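# Unfold the black phone stand and set it upright

## Task

Open out the black phone stand so that its arm is extended, then leave it standing upright on its base.

## Robot and tools

Robot: two 6-joint arms, left_arm and right_arm, each ending in a parallel two-finger gripper with a wrist camera. Each arm sits on a tilted plate fixed to a shared metal frame behind them. A plate and its half of the frame count as part of that arm for any 'too close' clearance message.

Frames: the scene frame has its origin at table height, midway between the nominal arm bases, with +z up, +x out over the table and left_arm on the +y side. Arm names do not match image sides. Calibrated bases in the scene frame: left_arm at (-0.053, +0.200, +0.200) m, quat_wxyz (+0.961, -0.111, +0.252, -0.012); right_arm at (-0.012, -0.334, +0.200) m, quat_wxyz (+0.961, +0.111, +0.252, +0.013). Hand poses, hand velocities and wrist camera poses are reported in each arm's own base frame. end_effector_position (metres) is the point between the finger pads, about 1 cm short of the tips. Fingers point along the gripper's +z and close along its y. Reported positions may be off by a few centimetres, more at long reach.

Row layout (used by every motion tool): 14 numbers, each in [-1, 1]. First left_arm: waist, shoulder, elbow, wrist pitch, wrist yaw, wrist roll, then gripper opening; then the same seven for right_arm. Both arms must always be present. The six joint numbers are scaled offsets, not angles: 1.0 equals 1.202 rad for the waist, 1.258 shoulder, 1.3 elbow, 2.073 wrist pitch, 2.022 wrist yaw and wrist roll. They count from the 'Joint targets' line as it stood when the action (or move) began, not from the previous row, so sending the same offset again moves the joint further. A 0 keeps that joint at its current target. The opening number is absolute: +1 fully open, -1 closed; values between map to grip_measured. To keep a gripper unchanged, resend its current command (0 is a half-open command, not 'no change').

Joint ranges (rad): waist -2.618 to 3.054, shoulder 0.000 to 3.142, elbow 0.000 to 3.142, wrist pitch -1.571 to 1.571, wrist yaw -1.571 to 1.571, wrist roll -2.094 to 2.094. The real stops may differ by 0.059 rad either way. An action asking a joint more than 0.059 rad beyond its range is rejected for both arms; a bad first action rejects the whole call. Requests past the real stop are clipped and the result may say 'joint sent to its limit'.

Tools:
- execute_actions(actions, cameras): actions is a list of actions; each action is a table of up to 15 rows, one row per 1/30 s step, the last row held to fill 15 steps. An empty list just reports state and images. cameras chooses images: omitted/null/["all"] gives all, [] none; valid names are cam_left_wrist and cam_right_wrist.
- move(target, speed, blend, opening_speed, blocking, cameras): target is one row or a list of up to 15 rows; every row's offsets count from the same starting Joint targets. All joints move together, so the hand traces a curve, with no obstacle avoidance. speed: rad/s for the joint with farthest to go, 0.01 to 2 (default 0.5), one value or one per target. blend: rad of corner rounding per target (default 0, stop at each). opening_speed: finger travel per second on the -1 to +1 scale, at least 0.2; use a low value to close gently. blocking=false returns after about 0.5 s while the motion continues. The result adds a 'move:' line: done, off_target (resting more than 0.035 rad from target), moving, held or fault, plus limits=held and the worst joint error per arm. Neither done nor off_target tells you about contact.
- wait(seconds 0 to 10, cameras): lets time pass holding the last commands; ends early when a running move finishes.
- stop(cameras): brakes a running move; fast moves need room.
- zoom_image(camera, region [x0, y0, x1, y1] in pixels, top-left origin, at most 504x504): enlarges part of that camera's newest image.
- read_manual(section): licence texts only.
- finished_scene(scene): ends the current scene, given its number; irreversible. The stand must remain unfolded and upright with the robot not touching it.

Result lines: Joint positions (rad, then finger gap in m, 0.094 when open), Joint velocities ('within noise' when still), Joint targets (the base for your next offsets), Joint torques (N m, positive toward larger angle, with offsets and noise; joints 1 to 3 wrap at ±28), Tool commands, grip_measured, 'joint command not followed' (clearance check altered targets), MOTOR HOT and OVER-TEMPERATURE FAULT.

Motion notes: joint speed is capped and each target may only lead the measured angle by a fixed amount (0.202 waist, 0.258 shoulder, 0.3 elbow, 0.573 wrist pitch, 0.522 wrist yaw and roll); targets implying more than 200 mm of hand travel are scaled back. Tiny turns may not start. Drives have gear play and weak wrists. If an arm is pushing against something or is dragged, command targets back past its measured positions.

Gripping: closing presses at full force (about 50 to 64 N per pad) once the command is roughly 0.05 below the touch reading (0.11 or more for small or round parts). Close slowly on fragile items. Release by commanding well above grip_measured.

Avoid: dropping things or letting go while they move, knocking anything off the table, fast impacts, heavy pressing, and arm-to-arm collisions (these can end the scene). Holding loads or stretched poses heats motors; at 90 °C the arm folds and stays idle. Objects may occasionally be nudged by outside forces.

Cameras: cam_left_wrist (672x504) and cam_right_wrist (672x504), fisheye, posed from their arm's joint readings and possibly slightly delayed while moving.

Each tool is called after "Call:" by a JSON object that holds its "name" and its "arguments".

## Session

Call:
{"name": "execute_actions", "arguments": {"actions": []}}

Scene clock: 0.00 s.
left_arm: end_effector_position=(+0.5002, +0.2620, +0.4311) grip_measured=+1.000 end_effector_quat_wxyz=(+0.876, -0.006, +0.463, -0.136) | right_arm: end_effector_position=(+0.3099, -0.0142, +0.2839) grip_measured=+1.000 end_effector_quat_wxyz=(+0.389, -0.095, +0.891, -0.214)
Joint positions: left_arm=[0.67 2.13 1.637 1.283 0.637 -0.707 0.094] | right_arm=[0.217 1.082 1.199 -0.867 0.475 -0.206 0.094]
Joint velocities: within noise
Joint torques (N m): no reading
Heat: left arm: 32 °C; right arm: 29 °C.
Joint targets: left_arm=[0.675 2.121 1.647 1.284 0.631 -0.700] | right_arm=[0.223 1.076 1.205 -0.869 0.478 -0.201]
Tool commands: left_gripper/opening=+1.0 right_gripper/opening=+1.0

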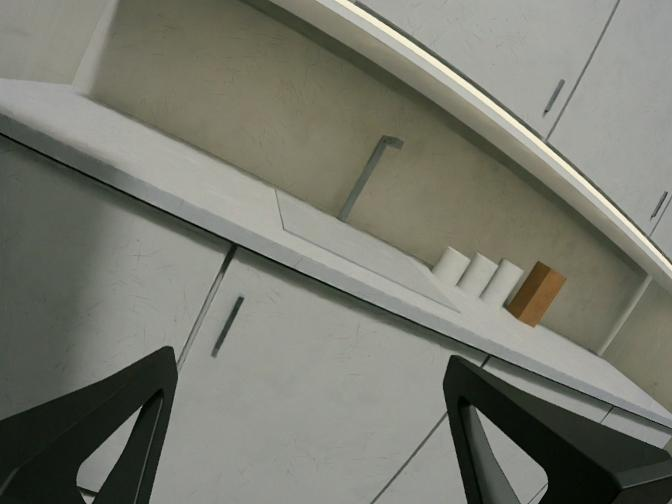

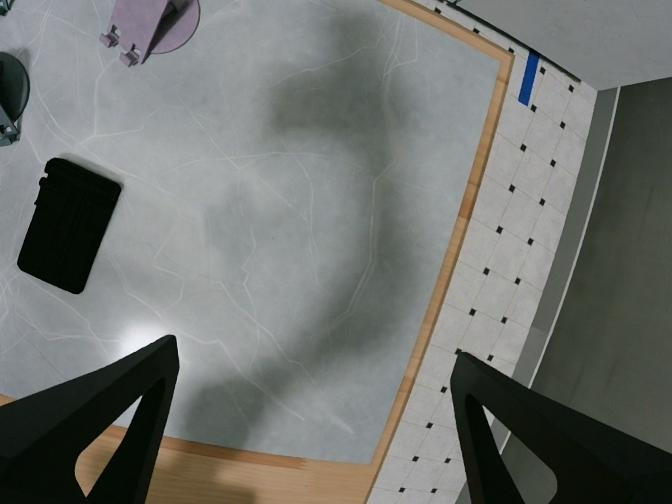

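Call:
{"name": "zoom_image", "arguments": {"camera": "cam_right_wrist", "region": [0, 130, 180, 310]}}

Call:
{"name": "zoom_image", "arguments": {"camera": "cam_right_wrist", "region": [0, 0, 220, 165]}}

Scaled by 2.800 from the camera's 672x504 image, which has a finer 960x720 frame.

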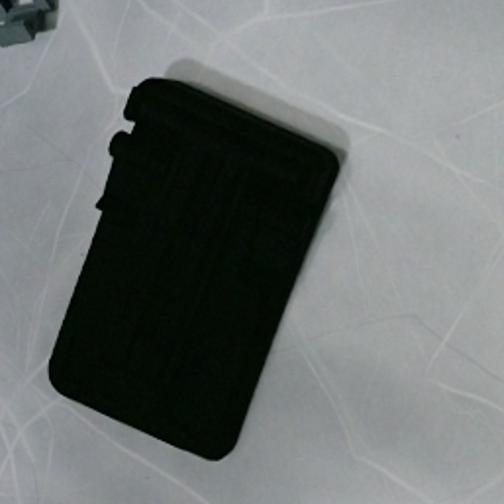

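Scaled by 2.291 from the camera's 672x504 image, which has a finer 960x720 frame.

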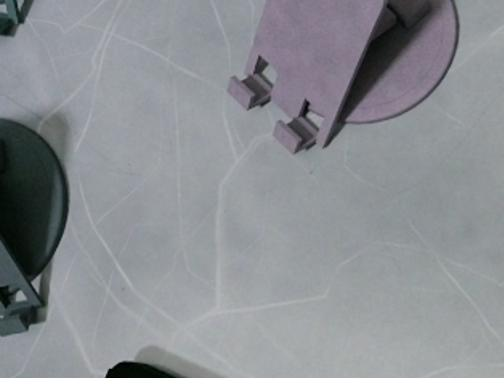

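Call:
{"name": "move", "arguments": {"target": [0,0,0,0,0,0,1,0.2562,0.4947,0.0907,0.0087,-0.0146,0.0994,1], "speed": 0.8}}

Scene clock: 71.20 s.
left_arm: end_effector_position=(+0.5002, +0.2620, +0.4311) grip_measured=+1.000 end_effector_quat_wxyz=(+0.876, -0.006, +0.463, -0.136) | right_arm: end_effector_position=(+0.3626, +0.1162, +0.1246) grip_measured=+1.000 end_effector_quat_wxyz=(+0.205, -0.216, +0.938, -0.179)
Joint positions: left_arm=[0.67 2.13 1.637 1.283 0.637 -0.707 0.094] | right_arm=[0.516 1.691 1.302 -0.864 0.458 -0.011 0.094]
Joint velocities: within noise
Joint torques (N m): left_arm=[1.47 -13.38 7.04 1.16 -0.25 0.03] | right_arm=[4.26 -6.79 7.15 0.2 -0.04 0.07]
Heat: left arm: 46 °C; right arm: 32 °C.
Joint targets: left_arm=[0.675 2.121 1.647 1.284 0.631 -0.700] | right_arm=[0.531 1.699 1.323 -0.851 0.448 0.000]
move: done
camera_calibration:
cam_right_wrist: T_world_to_cam=[[0.380172, -0.786474, 0.486752, -0.11254], [-0.920992, -0.370321, 0.120981, 0.40008], [0.0851061, -0.494288, -0.865122, 0.252919], [0, 0, 0, 1]] pos_world=[0.389731, 0.184663, 0.225183]

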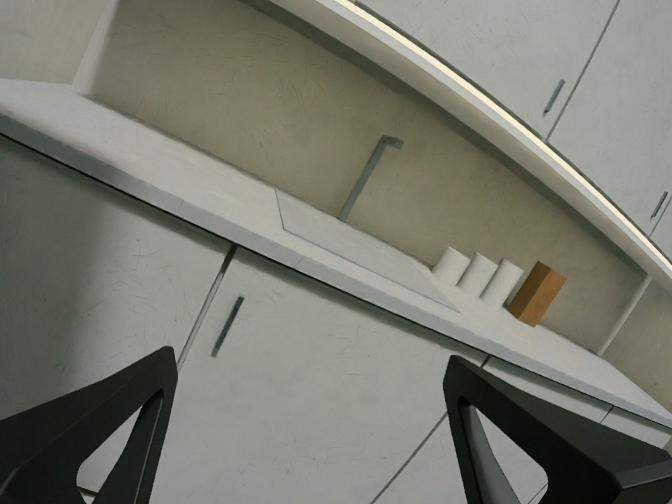

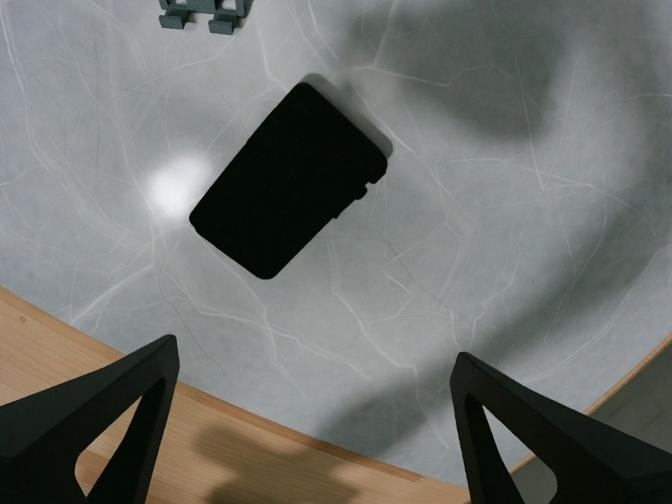

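Call:
{"name": "zoom_image", "arguments": {"camera": "cam_right_wrist", "region": [170, 60, 410, 300]}}

Scaled by 2.100 from the camera's 672x504 image, which has a finer 960x720 frame.

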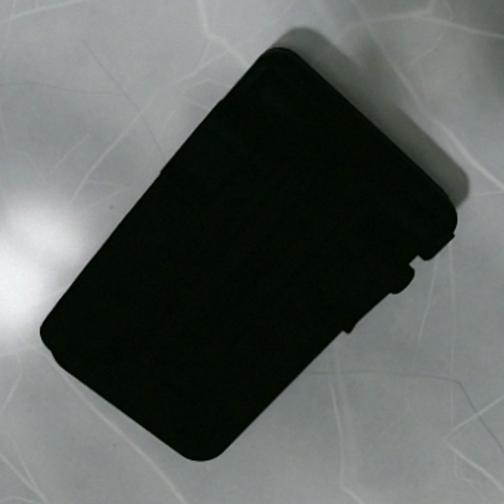

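Call:
{"name": "move", "arguments": {"target": [[0,0,0,0,0,0,1,-0.2562,-0.4947,-0.0907,-0.0087,0,0,1],[-0.777,-0.1387,-0.0935,-0.9103,-0.0203,0.3462,1,-0.2562,-0.4947,-0.0907,-0.0087,0,0,1]], "speed": 0.9}}

Call:
{"name": "zoom_image", "arguments": {"camera": "cam_left_wrist", "region": [200, 100, 500, 350]}}

Scene clock: 103.13 s.
left_arm: end_effector_position=(+0.4419, -0.2159, +0.1140) grip_measured=+1.000 end_effector_quat_wxyz=(+0.204, +0.183, +0.909, -0.313) | right_arm: end_effector_position=(+0.3128, -0.0059, +0.2901) grip_measured=+1.000 end_effector_quat_wxyz=(+0.418, -0.015, +0.895, -0.157)
Joint positions: left_arm=[-0.252 1.993 1.53 -0.59 0.594 -0.017 0.094] | right_arm=[0.226 1.084 1.218 -0.863 0.445 -0.01 0.094]
Joint velocities: within noise
Joint torques (N m): left_arm=[-3.88 -14.17 4.82 0.06 0.44 0.14] | right_arm=[0.36 -5.44 5.9 0.65 0.07 0.06]
Heat: left arm: 47 °C; right arm: 31 °C.
Joint targets: left_arm=[-0.259 1.946 1.525 -0.603 0.590 0.000] | right_arm=[0.223 1.076 1.205 -0.869 0.448 0.000]
move: off_target (left_arm); left_arm: the shoulder is farthest, 0.047 rad from its target
camera_calibration:
cam_left_wrist: T_world_to_cam=[[-0.410999, -0.715308, 0.565167, -0.0445908], [-0.90014, 0.416562, -0.127373, 0.544392], [-0.144316, -0.56108, -0.815084, 0.154837], [0, 0, 0, 1]] pos_world=[0.494047, -0.171793, 0.220747]
cam_right_wrist: T_world_to_cam=[[-0.0825493, -0.919464, 0.38441, -0.0965332], [-0.918437, -0.0795437, -0.387487, 0.437381], [0.386858, -0.385043, -0.837904, 0.238334], [0, 0, 0, 1]] pos_world=[0.301537, 0.037801, 0.406289]

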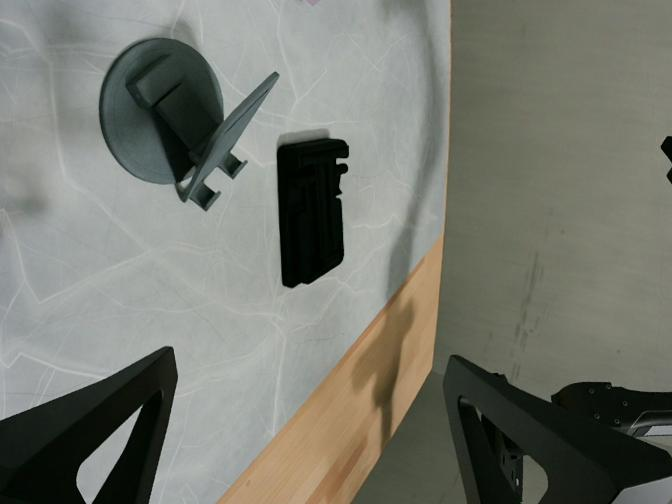

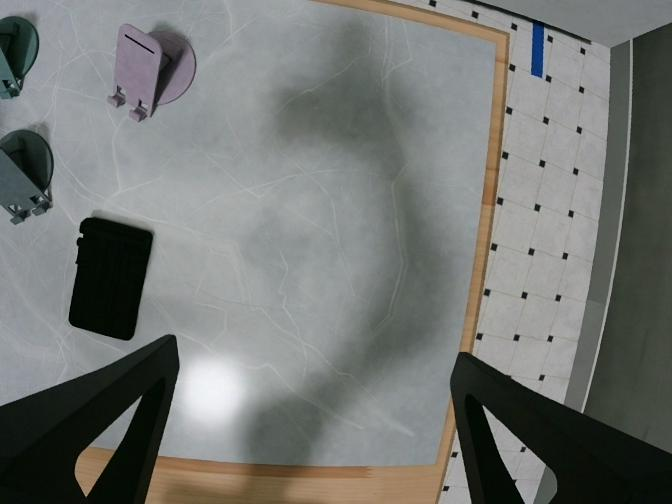

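Scaled by 1.680 from the camera's 672x504 image, which has a finer 960x720 frame.

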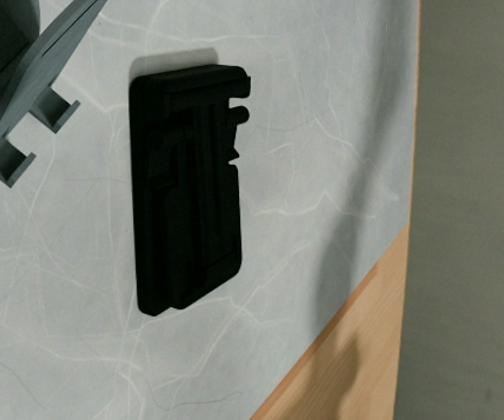

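Call:
{"name": "zoom_image", "arguments": {"camera": "cam_left_wrist", "region": [260, 120, 370, 300]}}

Call:
{"name": "zoom_image", "arguments": {"camera": "cam_left_wrist", "region": [90, 30, 290, 220]}}

Scaled by 2.800 from the camera's 672x504 image, which has a finer 960x720 frame.

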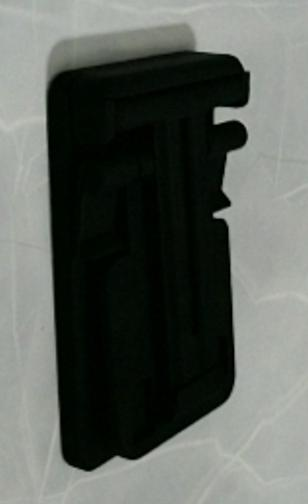

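Scaled by 2.520 from the camera's 672x504 image, which has a finer 960x720 frame.

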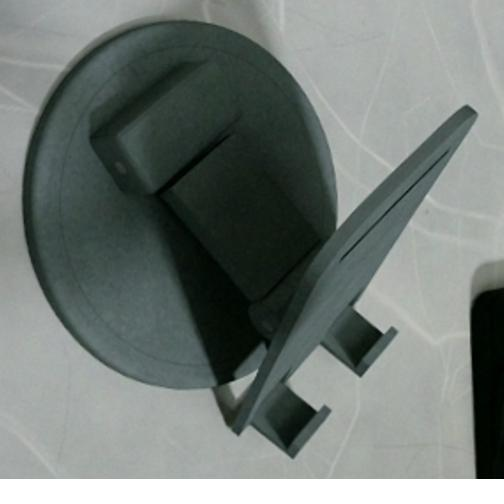

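Call:
{"name": "move", "arguments": {"target": [-0.1067,0.1379,0.0136,0.1313,-0.0348,0,1,0,0,0,0,0,0,1], "speed": 0.6, "cameras": ["cam_left_wrist"]}}

Call:
{"name": "zoom_image", "arguments": {"camera": "cam_left_wrist", "region": [200, 100, 450, 350]}}

Scene clock: 116.87 s.
left_arm: end_effector_position=(+0.4579, -0.2750, +0.0840) grip_measured=+1.000 end_effector_quat_wxyz=(+0.251, +0.244, +0.887, -0.300) | right_arm: end_effector_position=(+0.3128, -0.0059, +0.2901) grip_measured=+1.000 end_effector_quat_wxyz=(+0.418, -0.015, +0.895, -0.157)
Joint positions: left_arm=[-0.375 2.102 1.53 -0.356 0.524 -0.017 0.094] | right_arm=[0.226 1.084 1.218 -0.863 0.445 -0.01 0.094]
Joint velocities: within noise
Joint torques (N m): left_arm=[-5.23 -9.36 6.35 0.59 0.42 0.14] | right_arm=[0.38 -5.44 5.9 0.65 0.07 0.06]
Heat: left arm: 43 °C; right arm: 30 °C.
Joint targets: left_arm=[-0.387 2.120 1.543 -0.331 0.520 0.000] | right_arm=[0.223 1.076 1.205 -0.869 0.448 0.000]
move: done
camera_calibration:
cam_left_wrist: T_world_to_cam=[[-0.542501, -0.684424, 0.487089, 0.0119501], [-0.836597, 0.492732, -0.239417, 0.580796], [-0.0761414, -0.537382, -0.839895, 0.0770069], [0, 0, 0, 1]] pos_world=[0.498238, -0.236615, 0.19791]
Images, in order (width x height): cam_left_wrist 672x504.

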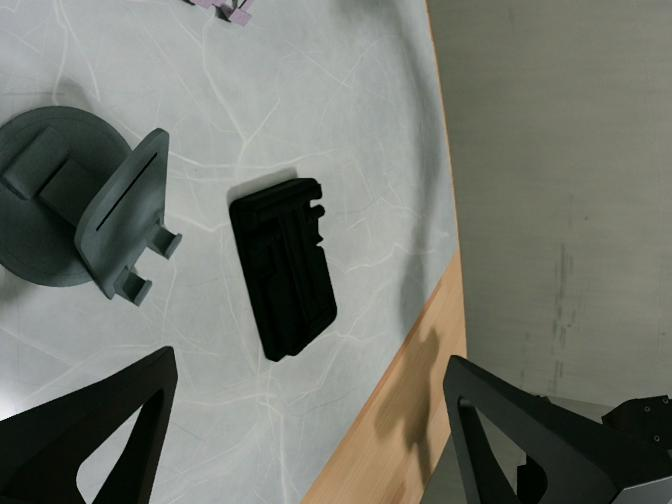

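Scaled by 2.016 from the camera's 672x504 image, which has a finer 960x720 frame.

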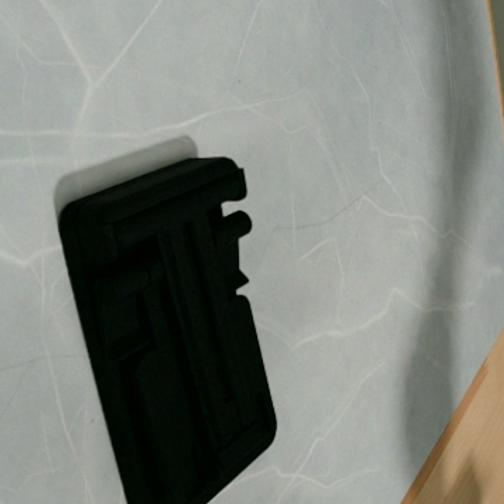

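Call:
{"name": "zoom_image", "arguments": {"camera": "cam_left_wrist", "region": [225, 170, 345, 270]}}

Call:
{"name": "zoom_image", "arguments": {"camera": "cam_left_wrist", "region": [225, 265, 345, 365]}}

Call:
{"name": "zoom_image", "arguments": {"camera": "cam_left_wrist", "region": [0, 90, 200, 310]}}

Scaled by 4.200 from the camera's 672x504 image, which has a finer 960x720 frame.

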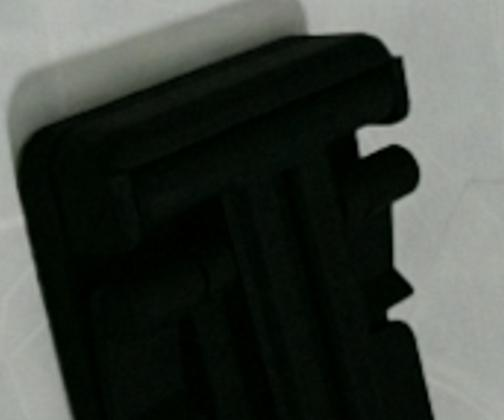

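Scaled by 4.200 from the camera's 672x504 image, which has a finer 960x720 frame.

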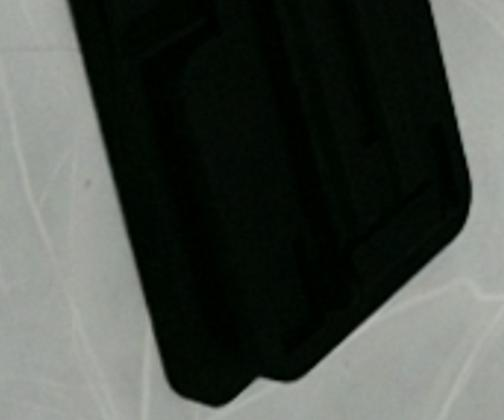

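Scaled by 2.291 from the camera's 672x504 image, which has a finer 960x720 frame.

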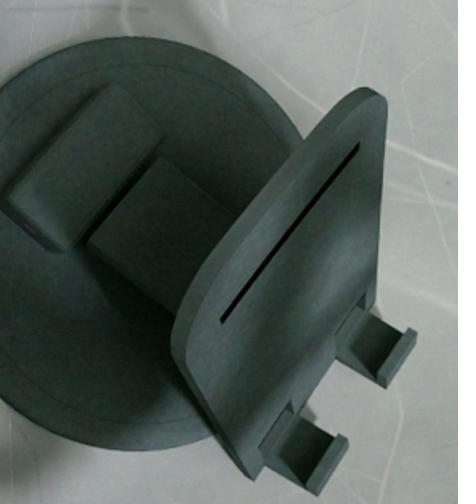

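Call:
{"name": "move", "arguments": {"target": [[0.322,-0.4134,-0.033,-0.1298,-0.2572,0,1,0,0,0,0,0,0,1],[0.322,-0.4134,-0.033,-0.1298,-0.2572,0,1,0.2124,0.6649,0.004,0.1774,-0.0089,0.7765,1]], "speed": 0.8}}

Call:
{"name": "zoom_image", "arguments": {"camera": "cam_right_wrist", "region": [150, 50, 550, 450]}}

Scene clock: 175.80 s.
left_arm: end_effector_position=(+0.4740, +0.0045, +0.2566) grip_measured=+1.000 end_effector_quat_wxyz=(+0.426, -0.009, +0.905, -0.004) | right_arm: end_effector_position=(+0.4065, +0.1194, +0.0451) grip_measured=+1.000 end_effector_quat_wxyz=(+0.273, +0.536, +0.798, +0.042)
Joint positions: left_arm=[0.01 1.618 1.507 -0.58 0.007 -0.012 0.094] | right_arm=[0.459 1.897 1.218 -0.519 0.429 1.56 0.094]
Joint velocities: within noise
Joint torques (N m): left_arm=[-2.29 -11.37 6.26 0.43 0.01 0.09] | right_arm=[5.04 -6.93 3.7 0.3 0 0.07]
Heat: left arm: 42 °C; right arm: 30 °C.
Joint targets: left_arm=[0.000 1.600 1.500 -0.600 -0.001 0.000] | right_arm=[0.478 1.913 1.211 -0.502 0.430 1.571]
move: done
camera_calibration:
cam_left_wrist: T_world_to_cam=[[0.0183501, -0.994631, 0.101849, -0.0376297], [-0.894502, -0.0618414, -0.442767, 0.580017], [0.446688, -0.0829789, -0.890834, 0.136501], [0, 0, 0, 1]] pos_world=[0.458544, 0.00976808, 0.382244]
cam_right_wrist: T_world_to_cam=[[-0.825996, -0.486052, -0.285454, 0.401232], [-0.506683, 0.86213, -0.00182859, 0.141266], [0.246987, 0.143124, -0.958391, 0.0442906], [0, 0, 0, 1]] pos_world=[0.392054, 0.0668912, 0.157239]

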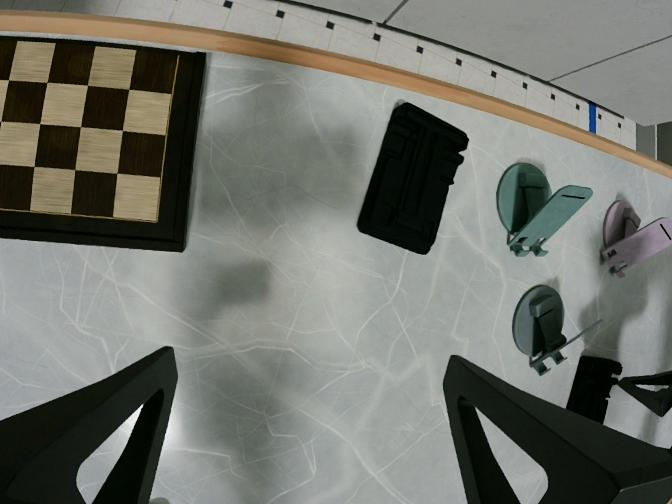

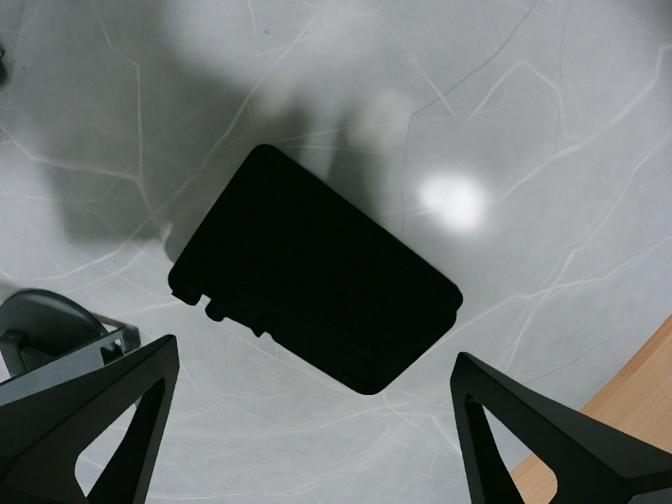

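Scaled by 1.260 from the camera's 672x504 image, which has a finer 960x720 frame.

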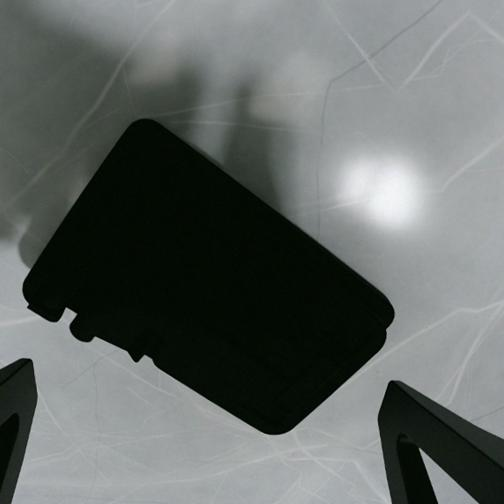

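Call:
{"name": "zoom_image", "arguments": {"camera": "cam_left_wrist", "region": [330, 80, 500, 280]}}

Call:
{"name": "zoom_image", "arguments": {"camera": "cam_left_wrist", "region": [480, 140, 672, 440]}}

Scaled by 2.520 from the camera's 672x504 image, which has a finer 960x720 frame.

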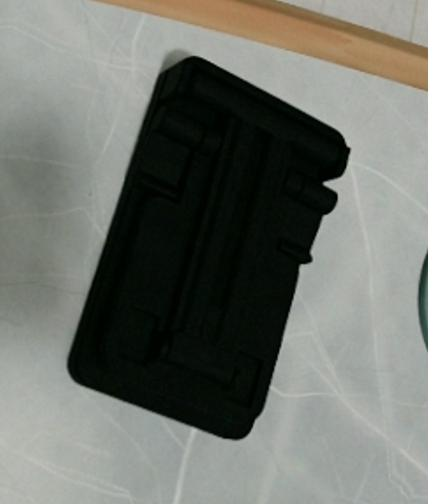

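Scaled by 1.680 from the camera's 672x504 image, which has a finer 960x720 frame.

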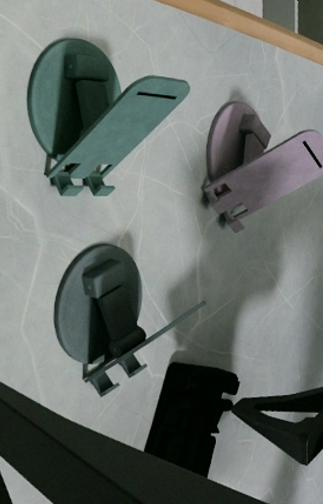

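Call:
{"name": "move", "arguments": {"target": [[0,0,0,0,0,0,1,-0.2,-0.6653,0,-0.177,-0.1137,-0.777,1],[-0.6307,0.4213,-0.3033,0.4934,-0.1379,-0.2755,1,-0.6473,-0.6653,0,-0.177,-0.1137,-0.777,1]], "speed": 0.9, "cameras": ["cam_left_wrist"]}}

Call:
{"name": "zoom_image", "arguments": {"camera": "cam_left_wrist", "region": [180, 100, 480, 400]}}

Scene clock: 258.80 s.
left_arm: end_effector_position=(+0.4240, -0.3305, +0.0292) grip_measured=+1.000 end_effector_quat_wxyz=(+0.434, +0.024, +0.882, -0.183) | right_arm: end_effector_position=(+0.2943, -0.1259, +0.2814) grip_measured=+1.000 end_effector_quat_wxyz=(+0.395, +0.179, +0.889, -0.150)
Joint positions: left_arm=[-0.752 2.115 1.105 0.394 -0.269 -0.558 0.094] | right_arm=[-0.296 1.09 1.213 -0.84 0.202 0.009 0.094]
Joint velocities: within noise
Joint torques (N m): left_arm=[-5.44 -7.82 4.63 1.16 0.05 -0.03] | right_arm=[-0.46 -7.01 6.84 0.38 0.05 -0.07]
Heat: left arm: 43 °C; right arm: 32 °C.
Joint targets: left_arm=[-0.758 2.130 1.105 0.423 -0.279 -0.557] | right_arm=[-0.300 1.076 1.211 -0.868 0.201 -0.001]
move: done
camera_calibration:
cam_left_wrist: T_world_to_cam=[[-0.194583, -0.902016, 0.385362, -0.234235], [-0.884961, -0.00800937, -0.465597, 0.428334], [0.423062, -0.431627, -0.796691, -0.179437], [0, 0, 0, 1]] pos_world=[0.409394, -0.285303, 0.14674]
Images, in order (width x height): cam_left_wrist 672x504.

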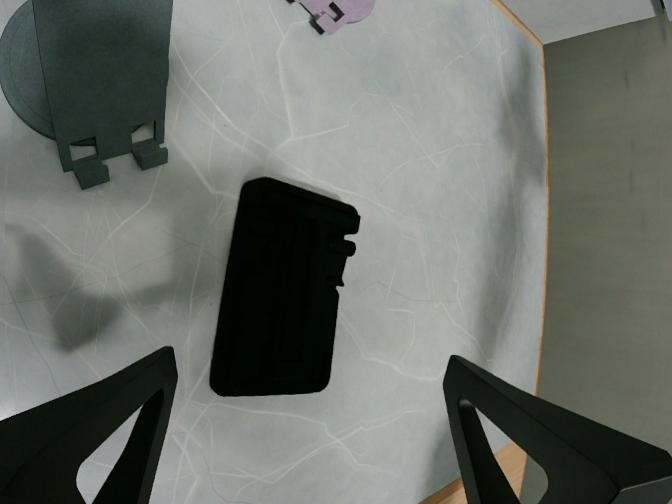

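Scaled by 1.680 from the camera's 672x504 image, which has a finer 960x720 frame.

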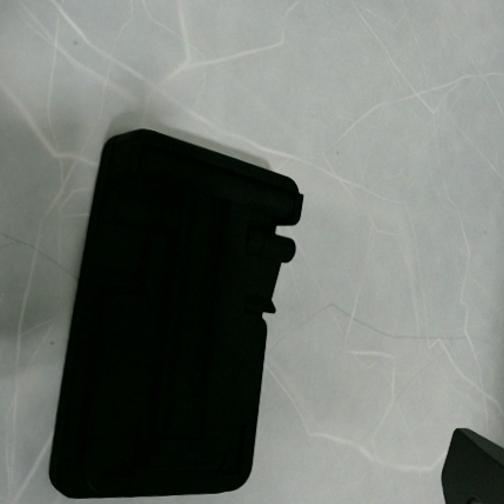

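Call:
{"name": "zoom_image", "arguments": {"camera": "cam_left_wrist", "region": [230, 170, 370, 300]}}

Call:
{"name": "zoom_image", "arguments": {"camera": "cam_left_wrist", "region": [200, 280, 360, 410]}}

Call:
{"name": "zoom_image", "arguments": {"camera": "cam_left_wrist", "region": [0, 0, 200, 200]}}

Scaled by 3.600 from the camera's 672x504 image, which has a finer 960x720 frame.

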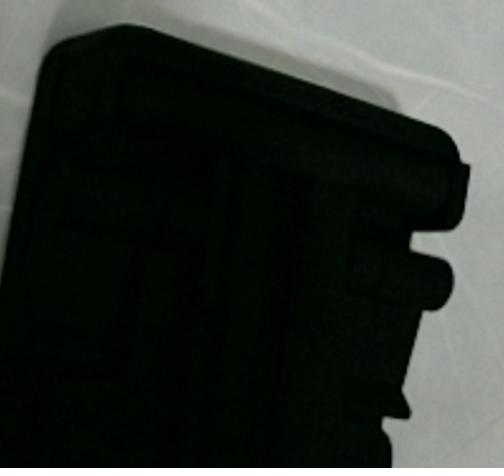

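Scaled by 3.150 from the camera's 672x504 image, which has a finer 960x720 frame.

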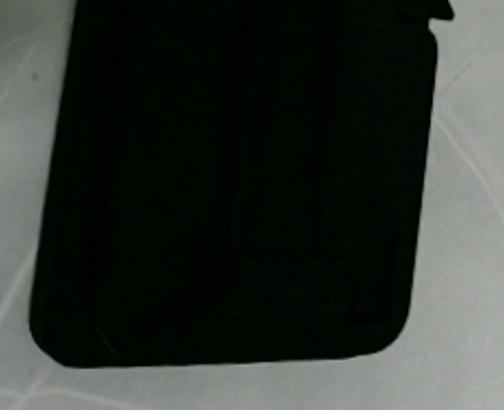

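Scaled by 2.520 from the camera's 672x504 image, which has a finer 960x720 frame.

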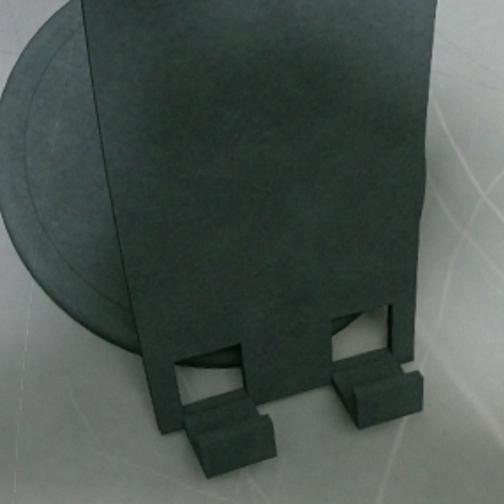

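Call:
{"name": "move", "arguments": {"target": [[0.6307,-0.4213,0.3033,-0.4934,0.1379,0.2755,1,0,0,0,0,0,0,1],[0.6307,-0.4213,0.3033,-0.4934,0.1379,0.2755,1,0.6524,0.5969,-0.0592,0.1712,0.1143,0.3086,1]], "speed": 0.9}}

Scene clock: 323.13 s.
left_arm: end_effector_position=(+0.4719, +0.0092, +0.2443) grip_measured=+1.000 end_effector_quat_wxyz=(+0.414, -0.014, +0.910, +0.008) | right_arm: end_effector_position=(+0.3807, +0.1176, +0.0468) grip_measured=+1.000 end_effector_quat_wxyz=(+0.251, +0.100, +0.959, -0.086)
Joint positions: left_arm=[0.01 1.624 1.485 -0.58 -0.019 -0.012 0.094] | right_arm=[0.479 1.818 1.133 -0.536 0.416 0.612 0.094]
Joint velocities: within noise
Joint torques (N m): left_arm=[-2.22 -11.82 8.1 0.4 0.28 0.09] | right_arm=[3.64 -6.95 4.3 0.32 0.14 0.06]
Heat: left arm: 40 °C; right arm: 32 °C.
Joint targets: left_arm=[0.000 1.600 1.500 -0.600 -0.001 0.000] | right_arm=[0.484 1.827 1.134 -0.514 0.432 0.623]
move: done
camera_calibration:
cam_left_wrist: T_world_to_cam=[[0.0407171, -0.995591, 0.0844989, -0.0380528], [-0.905135, -0.0725697, -0.418885, 0.572304], [0.42317, -0.0594271, -0.904099, 0.14107], [0, 0, 0, 1]] pos_world=[0.459865, 0.0120303, 0.370486]
cam_right_wrist: T_world_to_cam=[[-0.180555, -0.963801, 0.196184, 0.16752], [-0.983119, 0.17084, -0.065505, 0.395435], [0.0296177, -0.2047, -0.978377, 0.17714], [0, 0, 0, 1]] pos_world=[0.41376, 0.13016, 0.166347]

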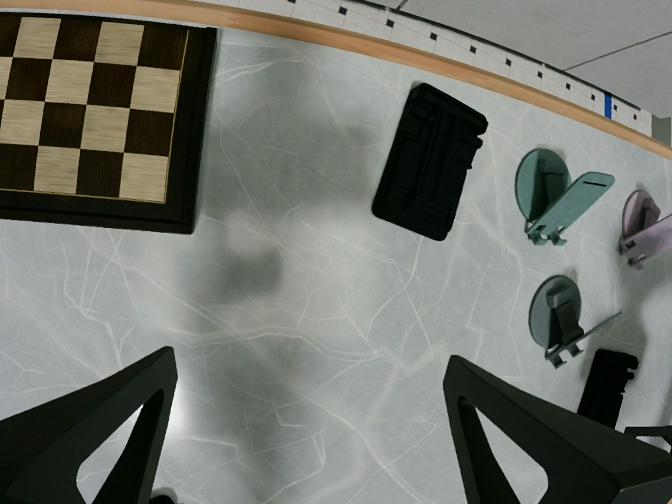

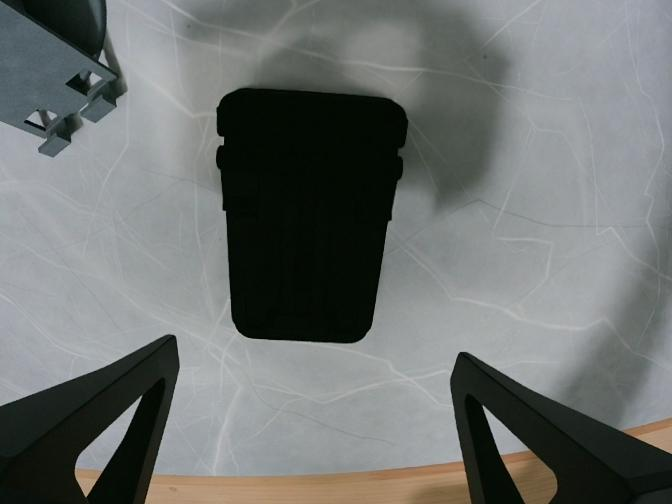

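Call:
{"name": "move", "arguments": {"target": [0,0,0,0,0,0,1,-0.0583,0.1301,-0.007,0.0973,-0.0128,-0.0354,1], "speed": 0.2, "cameras": ["cam_right_wrist"]}}

Scene clock: 341.37 s.
left_arm: end_effector_position=(+0.4719, +0.0092, +0.2443) grip_measured=+1.000 end_effector_quat_wxyz=(+0.414, -0.014, +0.910, +0.008) | right_arm: end_effector_position=(+0.4138, +0.1079, +0.0046) grip_measured=+1.000 end_effector_quat_wxyz=(+0.265, +0.109, +0.954, -0.084)
Joint positions: left_arm=[0.01 1.624 1.485 -0.58 -0.019 -0.012 0.094] | right_arm=[0.419 1.97 1.133 -0.335 0.409 0.563 0.094]
Joint velocities: within noise
Joint torques (N m): left_arm=[-2.22 -11.82 8.1 0.4 0.28 0.09] | right_arm=[3.08 -6.6 2.82 0.35 -0.07 -0.08]
Heat: left arm: 44 °C; right arm: 31 °C.
Joint targets: left_arm=[0.000 1.600 1.500 -0.600 -0.001 0.000] | right_arm=[0.414 1.990 1.125 -0.312 0.406 0.552]
move: done
camera_calibration:
cam_right_wrist: T_world_to_cam=[[-0.200984, -0.961748, 0.186136, 0.180712], [-0.97797, 0.186055, -0.0946501, 0.4232], [0.056398, -0.201059, -0.977954, 0.12136], [0, 0, 0, 1]] pos_world=[0.443353, 0.119462, 0.125103]
Images, in order (width x height): cam_right_wrist 672x504.

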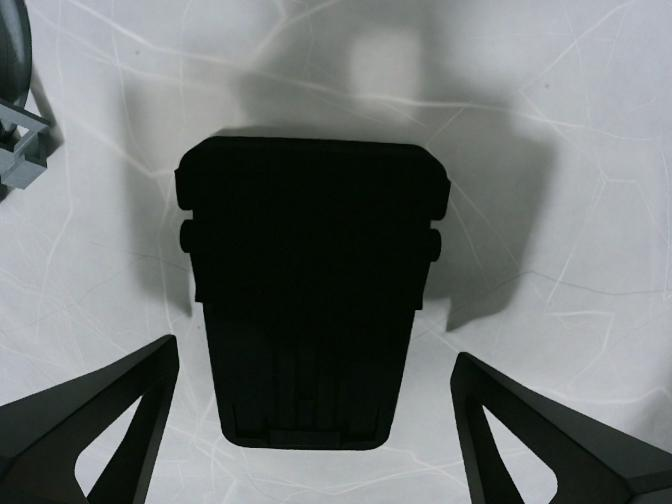

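Call:
{"name": "move", "arguments": {"target": [0,0,0,0,0,0,1,-0.0097,0.0217,-0.0012,0.0162,-0.0021,-0.0059,1], "speed": 0.1, "cameras": ["cam_right_wrist"]}}

Call:
{"name": "move", "arguments": {"target": [0,0,0,0,0,0,1,0,0,0,0,0,0,0.3], "opening_speed": 0.4, "cameras": ["cam_right_wrist"]}}

Scene clock: 348.33 s.
left_arm: end_effector_position=(+0.4717, +0.0092, +0.2441) grip_measured=+1.000 end_effector_quat_wxyz=(+0.413, -0.014, +0.911, +0.008) | right_arm: end_effector_position=(+0.4188, +0.1060, -0.0025) grip_measured=+1.000 end_effector_quat_wxyz=(+0.267, +0.109, +0.954, -0.083)
Joint positions: left_arm=[0.01 1.624 1.485 -0.581 -0.019 -0.012 0.094] | right_arm=[0.408 1.995 1.133 -0.301 0.404 0.55 0.094]
Joint velocities: within noise
Joint torques (N m): left_arm=[-2.22 -11.82 8.1 0.4 0.28 0.09] | right_arm=[3.03 -6.49 2.56 0.36 -0.07 -0.08]
Heat: left arm: 45 °C; right arm: 31 °C.
Joint targets: left_arm=[0.000 1.600 1.500 -0.600 -0.001 0.000] | right_arm=[0.403 2.018 1.123 -0.278 0.402 0.540]
move: done
camera_calibration:
cam_right_wrist: T_world_to_cam=[[-0.200353, -0.962328, 0.183805, 0.180936], [-0.977844, 0.184802, -0.0983308, 0.427825], [0.0606588, -0.199434, -0.978032, 0.111759], [0, 0, 0, 1]] pos_world=[0.447818, 0.117345, 0.118116]
Images, in order (width x height): cam_right_wrist 672x504.

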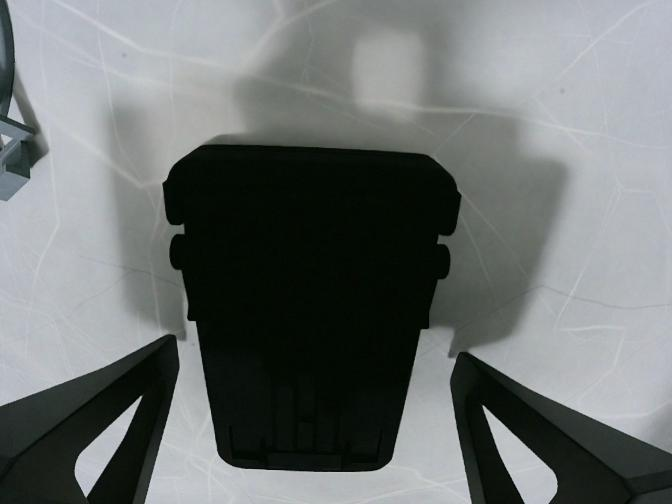

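Scene clock: 350.33 s.
left_arm: end_effector_position=(+0.4717, +0.0092, +0.2441) grip_measured=+1.000 end_effector_quat_wxyz=(+0.413, -0.014, +0.911, +0.008) | right_arm: end_effector_position=(+0.4195, +0.1057, -0.0021) grip_measured=+0.329 end_effector_quat_wxyz=(+0.268, +0.108, +0.954, -0.084)
Joint positions: left_arm=[0.01 1.624 1.485 -0.581 -0.019 -0.012 0.094] | right_arm=[0.408 1.995 1.133 -0.298 0.407 0.547 0.062]
Joint velocities: within noise
Joint torques (N m): left_arm=[-2.22 -11.82 8.1 0.41 0.27 0.09] | right_arm=[3.03 -6.49 2.58 0.35 -0.01 -0.07]
Heat: left arm: 45 °C; right arm: 31 °C.
Joint targets: left_arm=[0.000 1.600 1.500 -0.600 -0.001 0.000] | right_arm=[0.403 2.018 1.123 -0.278 0.402 0.540]
move: done
camera_calibration:
cam_right_wrist: T_world_to_cam=[[-0.199644, -0.962069, 0.185918, 0.180447], [-0.977768, 0.18318, -0.102055, 0.428757], [0.0641279, -0.202159, -0.977251, 0.110976], [0, 0, 0, 1]] pos_world=[0.448134, 0.117498, 0.11866]
Images, in order (width x height): cam_right_wrist 672x504.

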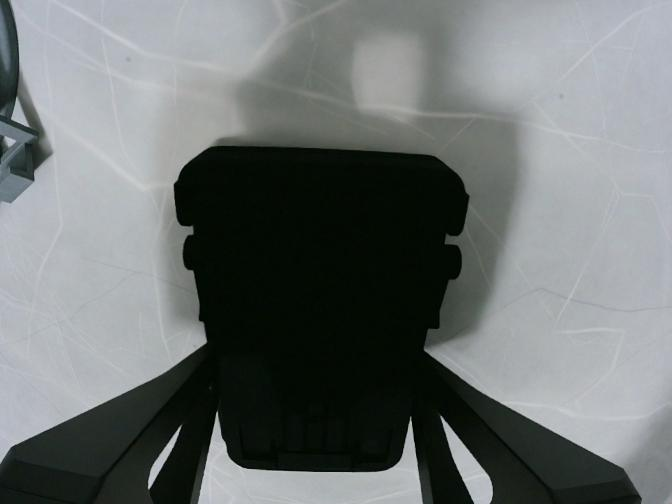

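Call:
{"name": "move", "arguments": {"target": [[0,0,0,0,0,0,1,0,0,0,0,0,0,0.22],[0,0,0,0,0,0,1,0.0676,-0.1519,0.0085,-0.1134,0.0149,0.041,0.22]], "speed": 0.25, "opening_speed": 0.4}}

Scene clock: 402.03 s.
left_arm: end_effector_position=(+0.4717, +0.0092, +0.2441) grip_measured=+1.000 end_effector_quat_wxyz=(+0.413, -0.014, +0.911, +0.008) | right_arm: end_effector_position=(+0.3881, +0.1139, +0.0368) grip_measured=+0.326 end_effector_quat_wxyz=(+0.252, +0.108, +0.958, -0.087)
Joint positions: left_arm=[0.01 1.624 1.485 -0.581 -0.019 -0.012 0.094] | right_arm=[0.462 1.854 1.133 -0.496 0.416 0.612 0.062]
Joint velocities: within noise
Joint torques (N m): left_arm=[-2.21 -11.82 8.1 0.4 0.28 0.09] | right_arm=[5.07 -9.65 4.16 -0.05 0.15 0.06]
Heat: left arm: 46 °C; right arm: 30 °C.
Joint targets: left_arm=[0.000 1.600 1.500 -0.600 -0.001 0.000] | right_arm=[0.484 1.826 1.134 -0.513 0.432 0.623]
move: done
camera_calibration:
cam_left_wrist: T_world_to_cam=[[0.0408467, -0.99559, 0.0844517, -0.0380704], [-0.905776, -0.0725761, -0.417495, 0.571919], [0.421783, -0.059441, -0.904746, 0.141729], [0, 0, 0, 1]] pos_world=[0.459807, 0.0120297, 0.370217]
cam_right_wrist: T_world_to_cam=[[-0.197594, -0.961017, 0.193401, 0.17359], [-0.979819, 0.187542, -0.0691572, 0.399572], [0.0301905, -0.203163, -0.978679, 0.16595], [0, 0, 0, 1]] pos_world=[0.420798, 0.125602, 0.156473]

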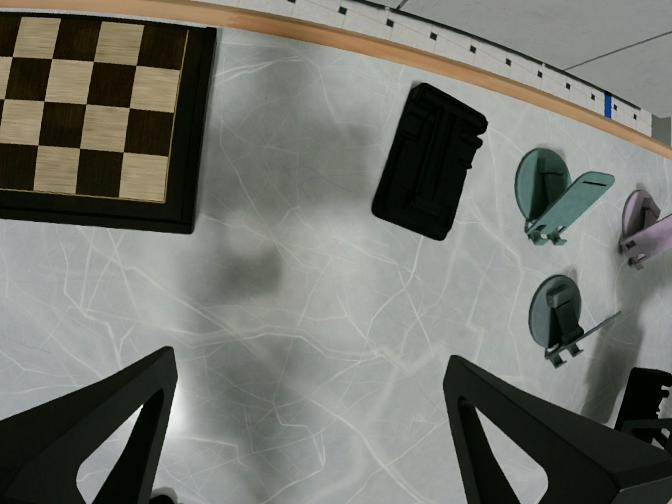

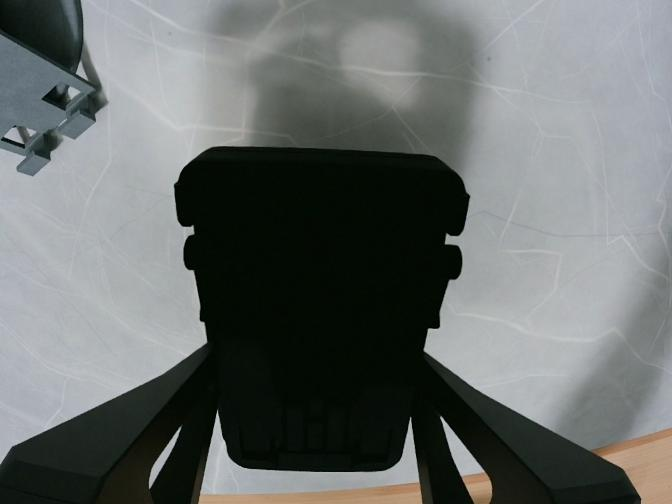

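Call:
{"name": "move", "arguments": {"target": [[0,0,0,0,0,0,1,0.1761,0.2247,0.5858,-0.2794,0.0325,0.1024,0.22],[-0.3236,-0.1673,-0.3343,0.1812,0.1386,-0.224,1,0.1761,0.2247,0.5858,-0.2794,0.0325,0.1024,0.22]], "speed": 0.6}}

Call:
{"name": "zoom_image", "arguments": {"camera": "cam_left_wrist", "region": [200, 120, 460, 380]}}

Scene clock: 414.20 s.
left_arm: end_effector_position=(+0.3850, -0.2007, +0.2117) grip_measured=+1.000 end_effector_quat_wxyz=(+0.374, +0.026, +0.881, -0.288) | right_arm: end_effector_position=(+0.4152, +0.2264, +0.1355) grip_measured=+0.326 end_effector_quat_wxyz=(+0.260, +0.104, +0.957, -0.080)
Joint positions: left_arm=[-0.38 1.427 1.071 -0.253 0.254 -0.454 0.094] | right_arm=[0.672 2.087 1.873 -1.075 0.481 0.82 0.062]
Joint velocities: within noise
Joint torques (N m): left_arm=[-2.93 -10.21 5.89 1.07 0.6 -0.03] | right_arm=[6.76 -7.88 7.75 -0.03 0.15 0.06]
Heat: left arm: 47 °C; right arm: 32 °C.
Joint targets: left_arm=[-0.389 1.389 1.065 -0.225 0.280 -0.453] | right_arm=[0.696 2.109 1.896 -1.093 0.497 0.830]
move: off_target (left_arm); left_arm: the shoulder is farthest, 0.038 rad from its target
camera_calibration:
cam_left_wrist: T_world_to_cam=[[-0.241847, -0.789715, 0.563791, -0.192066], [-0.929867, 0.0226178, -0.367199, 0.482392], [0.277231, -0.613057, -0.7398, 0.046192], [0, 0, 0, 1]] pos_world=[0.389304, -0.13427, 0.319592]
cam_right_wrist: T_world_to_cam=[[-0.189634, -0.964787, 0.182277, 0.267007], [-0.980632, 0.176845, -0.0841792, 0.416642], [0.0489803, -0.19471, -0.979637, 0.275033], [0, 0, 0, 1]] pos_world=[0.445735, 0.237475, 0.255836]

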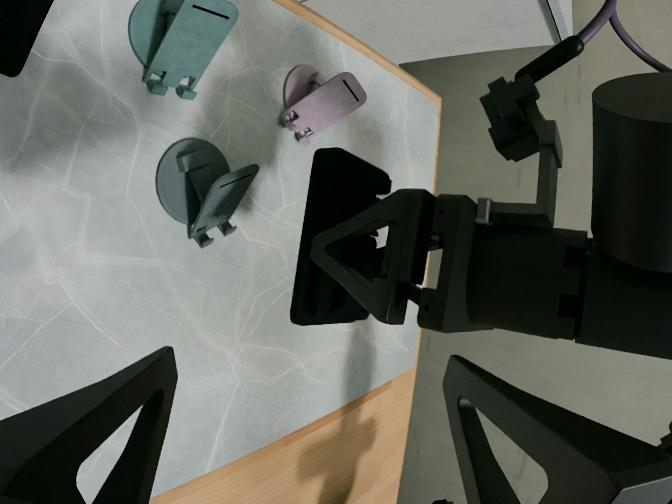

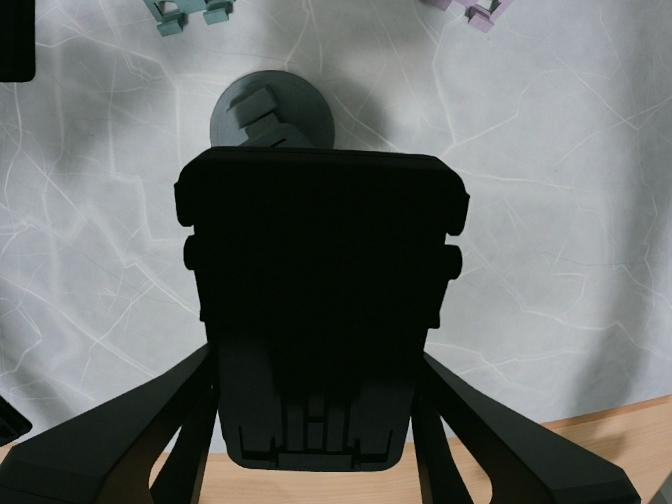

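Scaled by 1.938 from the camera's 672x504 image, which has a finer 960x720 frame.

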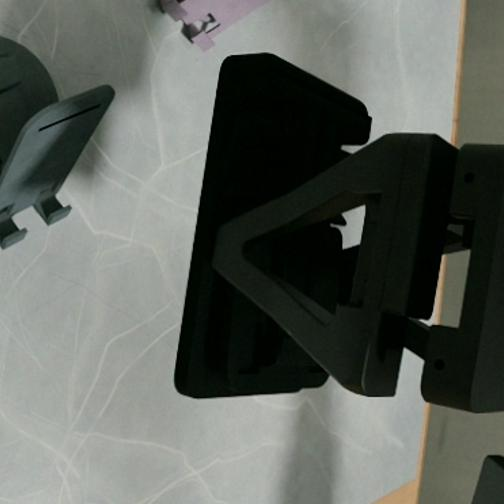

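Call:
{"name": "move", "arguments": {"target": [0,0,0,0,0,0,1,0.1664,0,0,0,0.3462,0,0.22], "speed": 0.6}}

Call:
{"name": "zoom_image", "arguments": {"camera": "cam_left_wrist", "region": [250, 120, 450, 320]}}

Scene clock: 421.57 s.
left_arm: end_effector_position=(+0.3848, -0.2009, +0.2118) grip_measured=+1.000 end_effector_quat_wxyz=(+0.374, +0.025, +0.881, -0.289) | right_arm: end_effector_position=(+0.4112, +0.2324, +0.1975) grip_measured=+0.326 end_effector_quat_wxyz=(+0.439, +0.060, +0.865, -0.236)
Joint positions: left_arm=[-0.38 1.427 1.071 -0.253 0.255 -0.456 0.094] | right_arm=[0.839 2.087 1.873 -1.076 1.019 0.82 0.062]
Joint velocities: within noise
Joint torques (N m): left_arm=[-2.92 -10.21 5.89 1.05 0.6 -0.03] | right_arm=[5.34 -9.28 6.13 0.28 0.33 -0.01]
Heat: left arm: 46 °C; right arm: 33 °C.
Joint targets: left_arm=[-0.389 1.389 1.065 -0.225 0.280 -0.453] | right_arm=[0.841 2.082 1.877 -1.072 1.023 0.824]
move: held (right_arm; a check stopped the path), off_target (left_arm); limits=held; left_arm: the shoulder is farthest, 0.038 rad from its target; right_arm: the wrist yaw is farthest, 0.178 rad from its target
joint command not followed: on one or more control steps a check withheld the commanded joint targets of the right arm, and it was not sent them on those steps.
cause: the commanded joint targets, or the way to them, would bring a part of the robot too close to another arm (this arm's wrist (the part past the wrist pitch) and the left arm's fingers, at the place that arm is still heading or pushing toward).
camera_calibration:
cam_left_wrist: T_world_to_cam=[[-0.241528, -0.788598, 0.565489, -0.19256], [-0.930274, 0.0223366, -0.366184, 0.482156], [0.276141, -0.614503, -0.739007, 0.0460861], [0, 0, 0, 1]] pos_world=[0.389303, -0.134302, 0.319506]
cam_right_wrist: T_world_to_cam=[[-0.290037, -0.847238, 0.445047, 0.222822], [-0.882854, 0.0573743, -0.466131, 0.479883], [0.369389, -0.528106, -0.764627, 0.24041], [0, 0, 0, 1]] pos_world=[0.399488, 0.288213, 0.308346]

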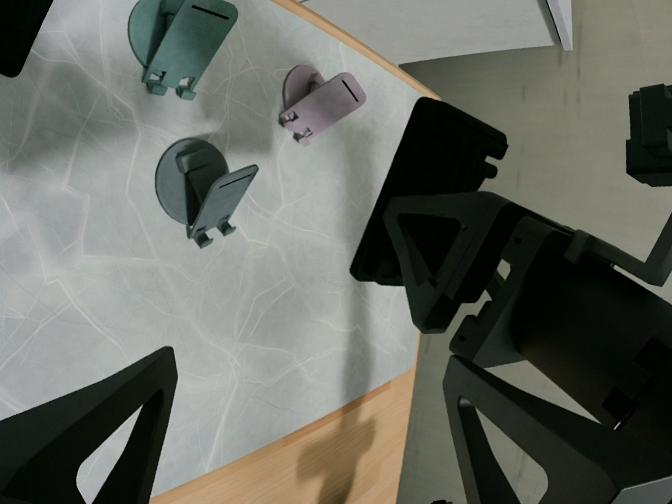

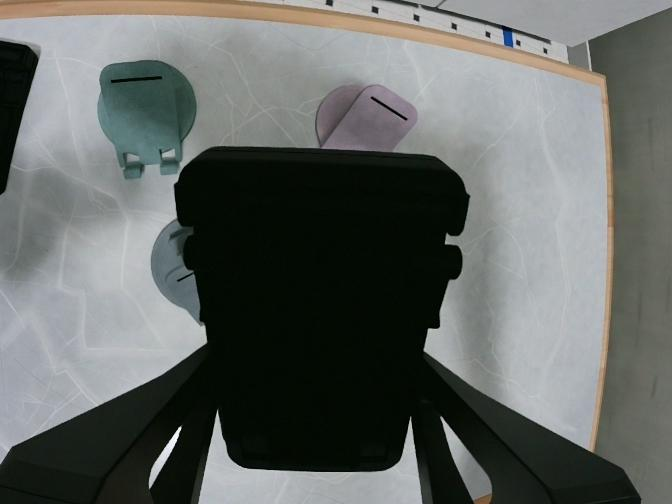

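Scaled by 2.520 from the camera's 672x504 image, which has a finer 960x720 frame.

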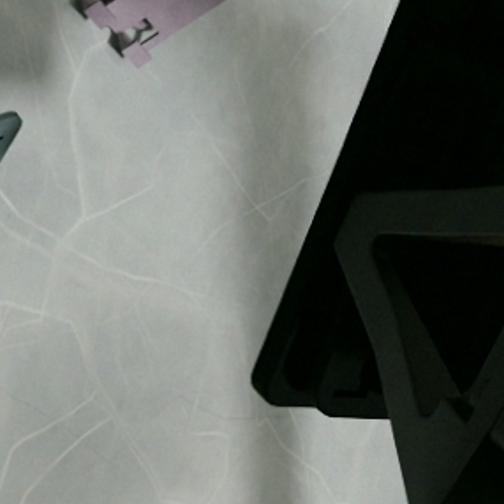

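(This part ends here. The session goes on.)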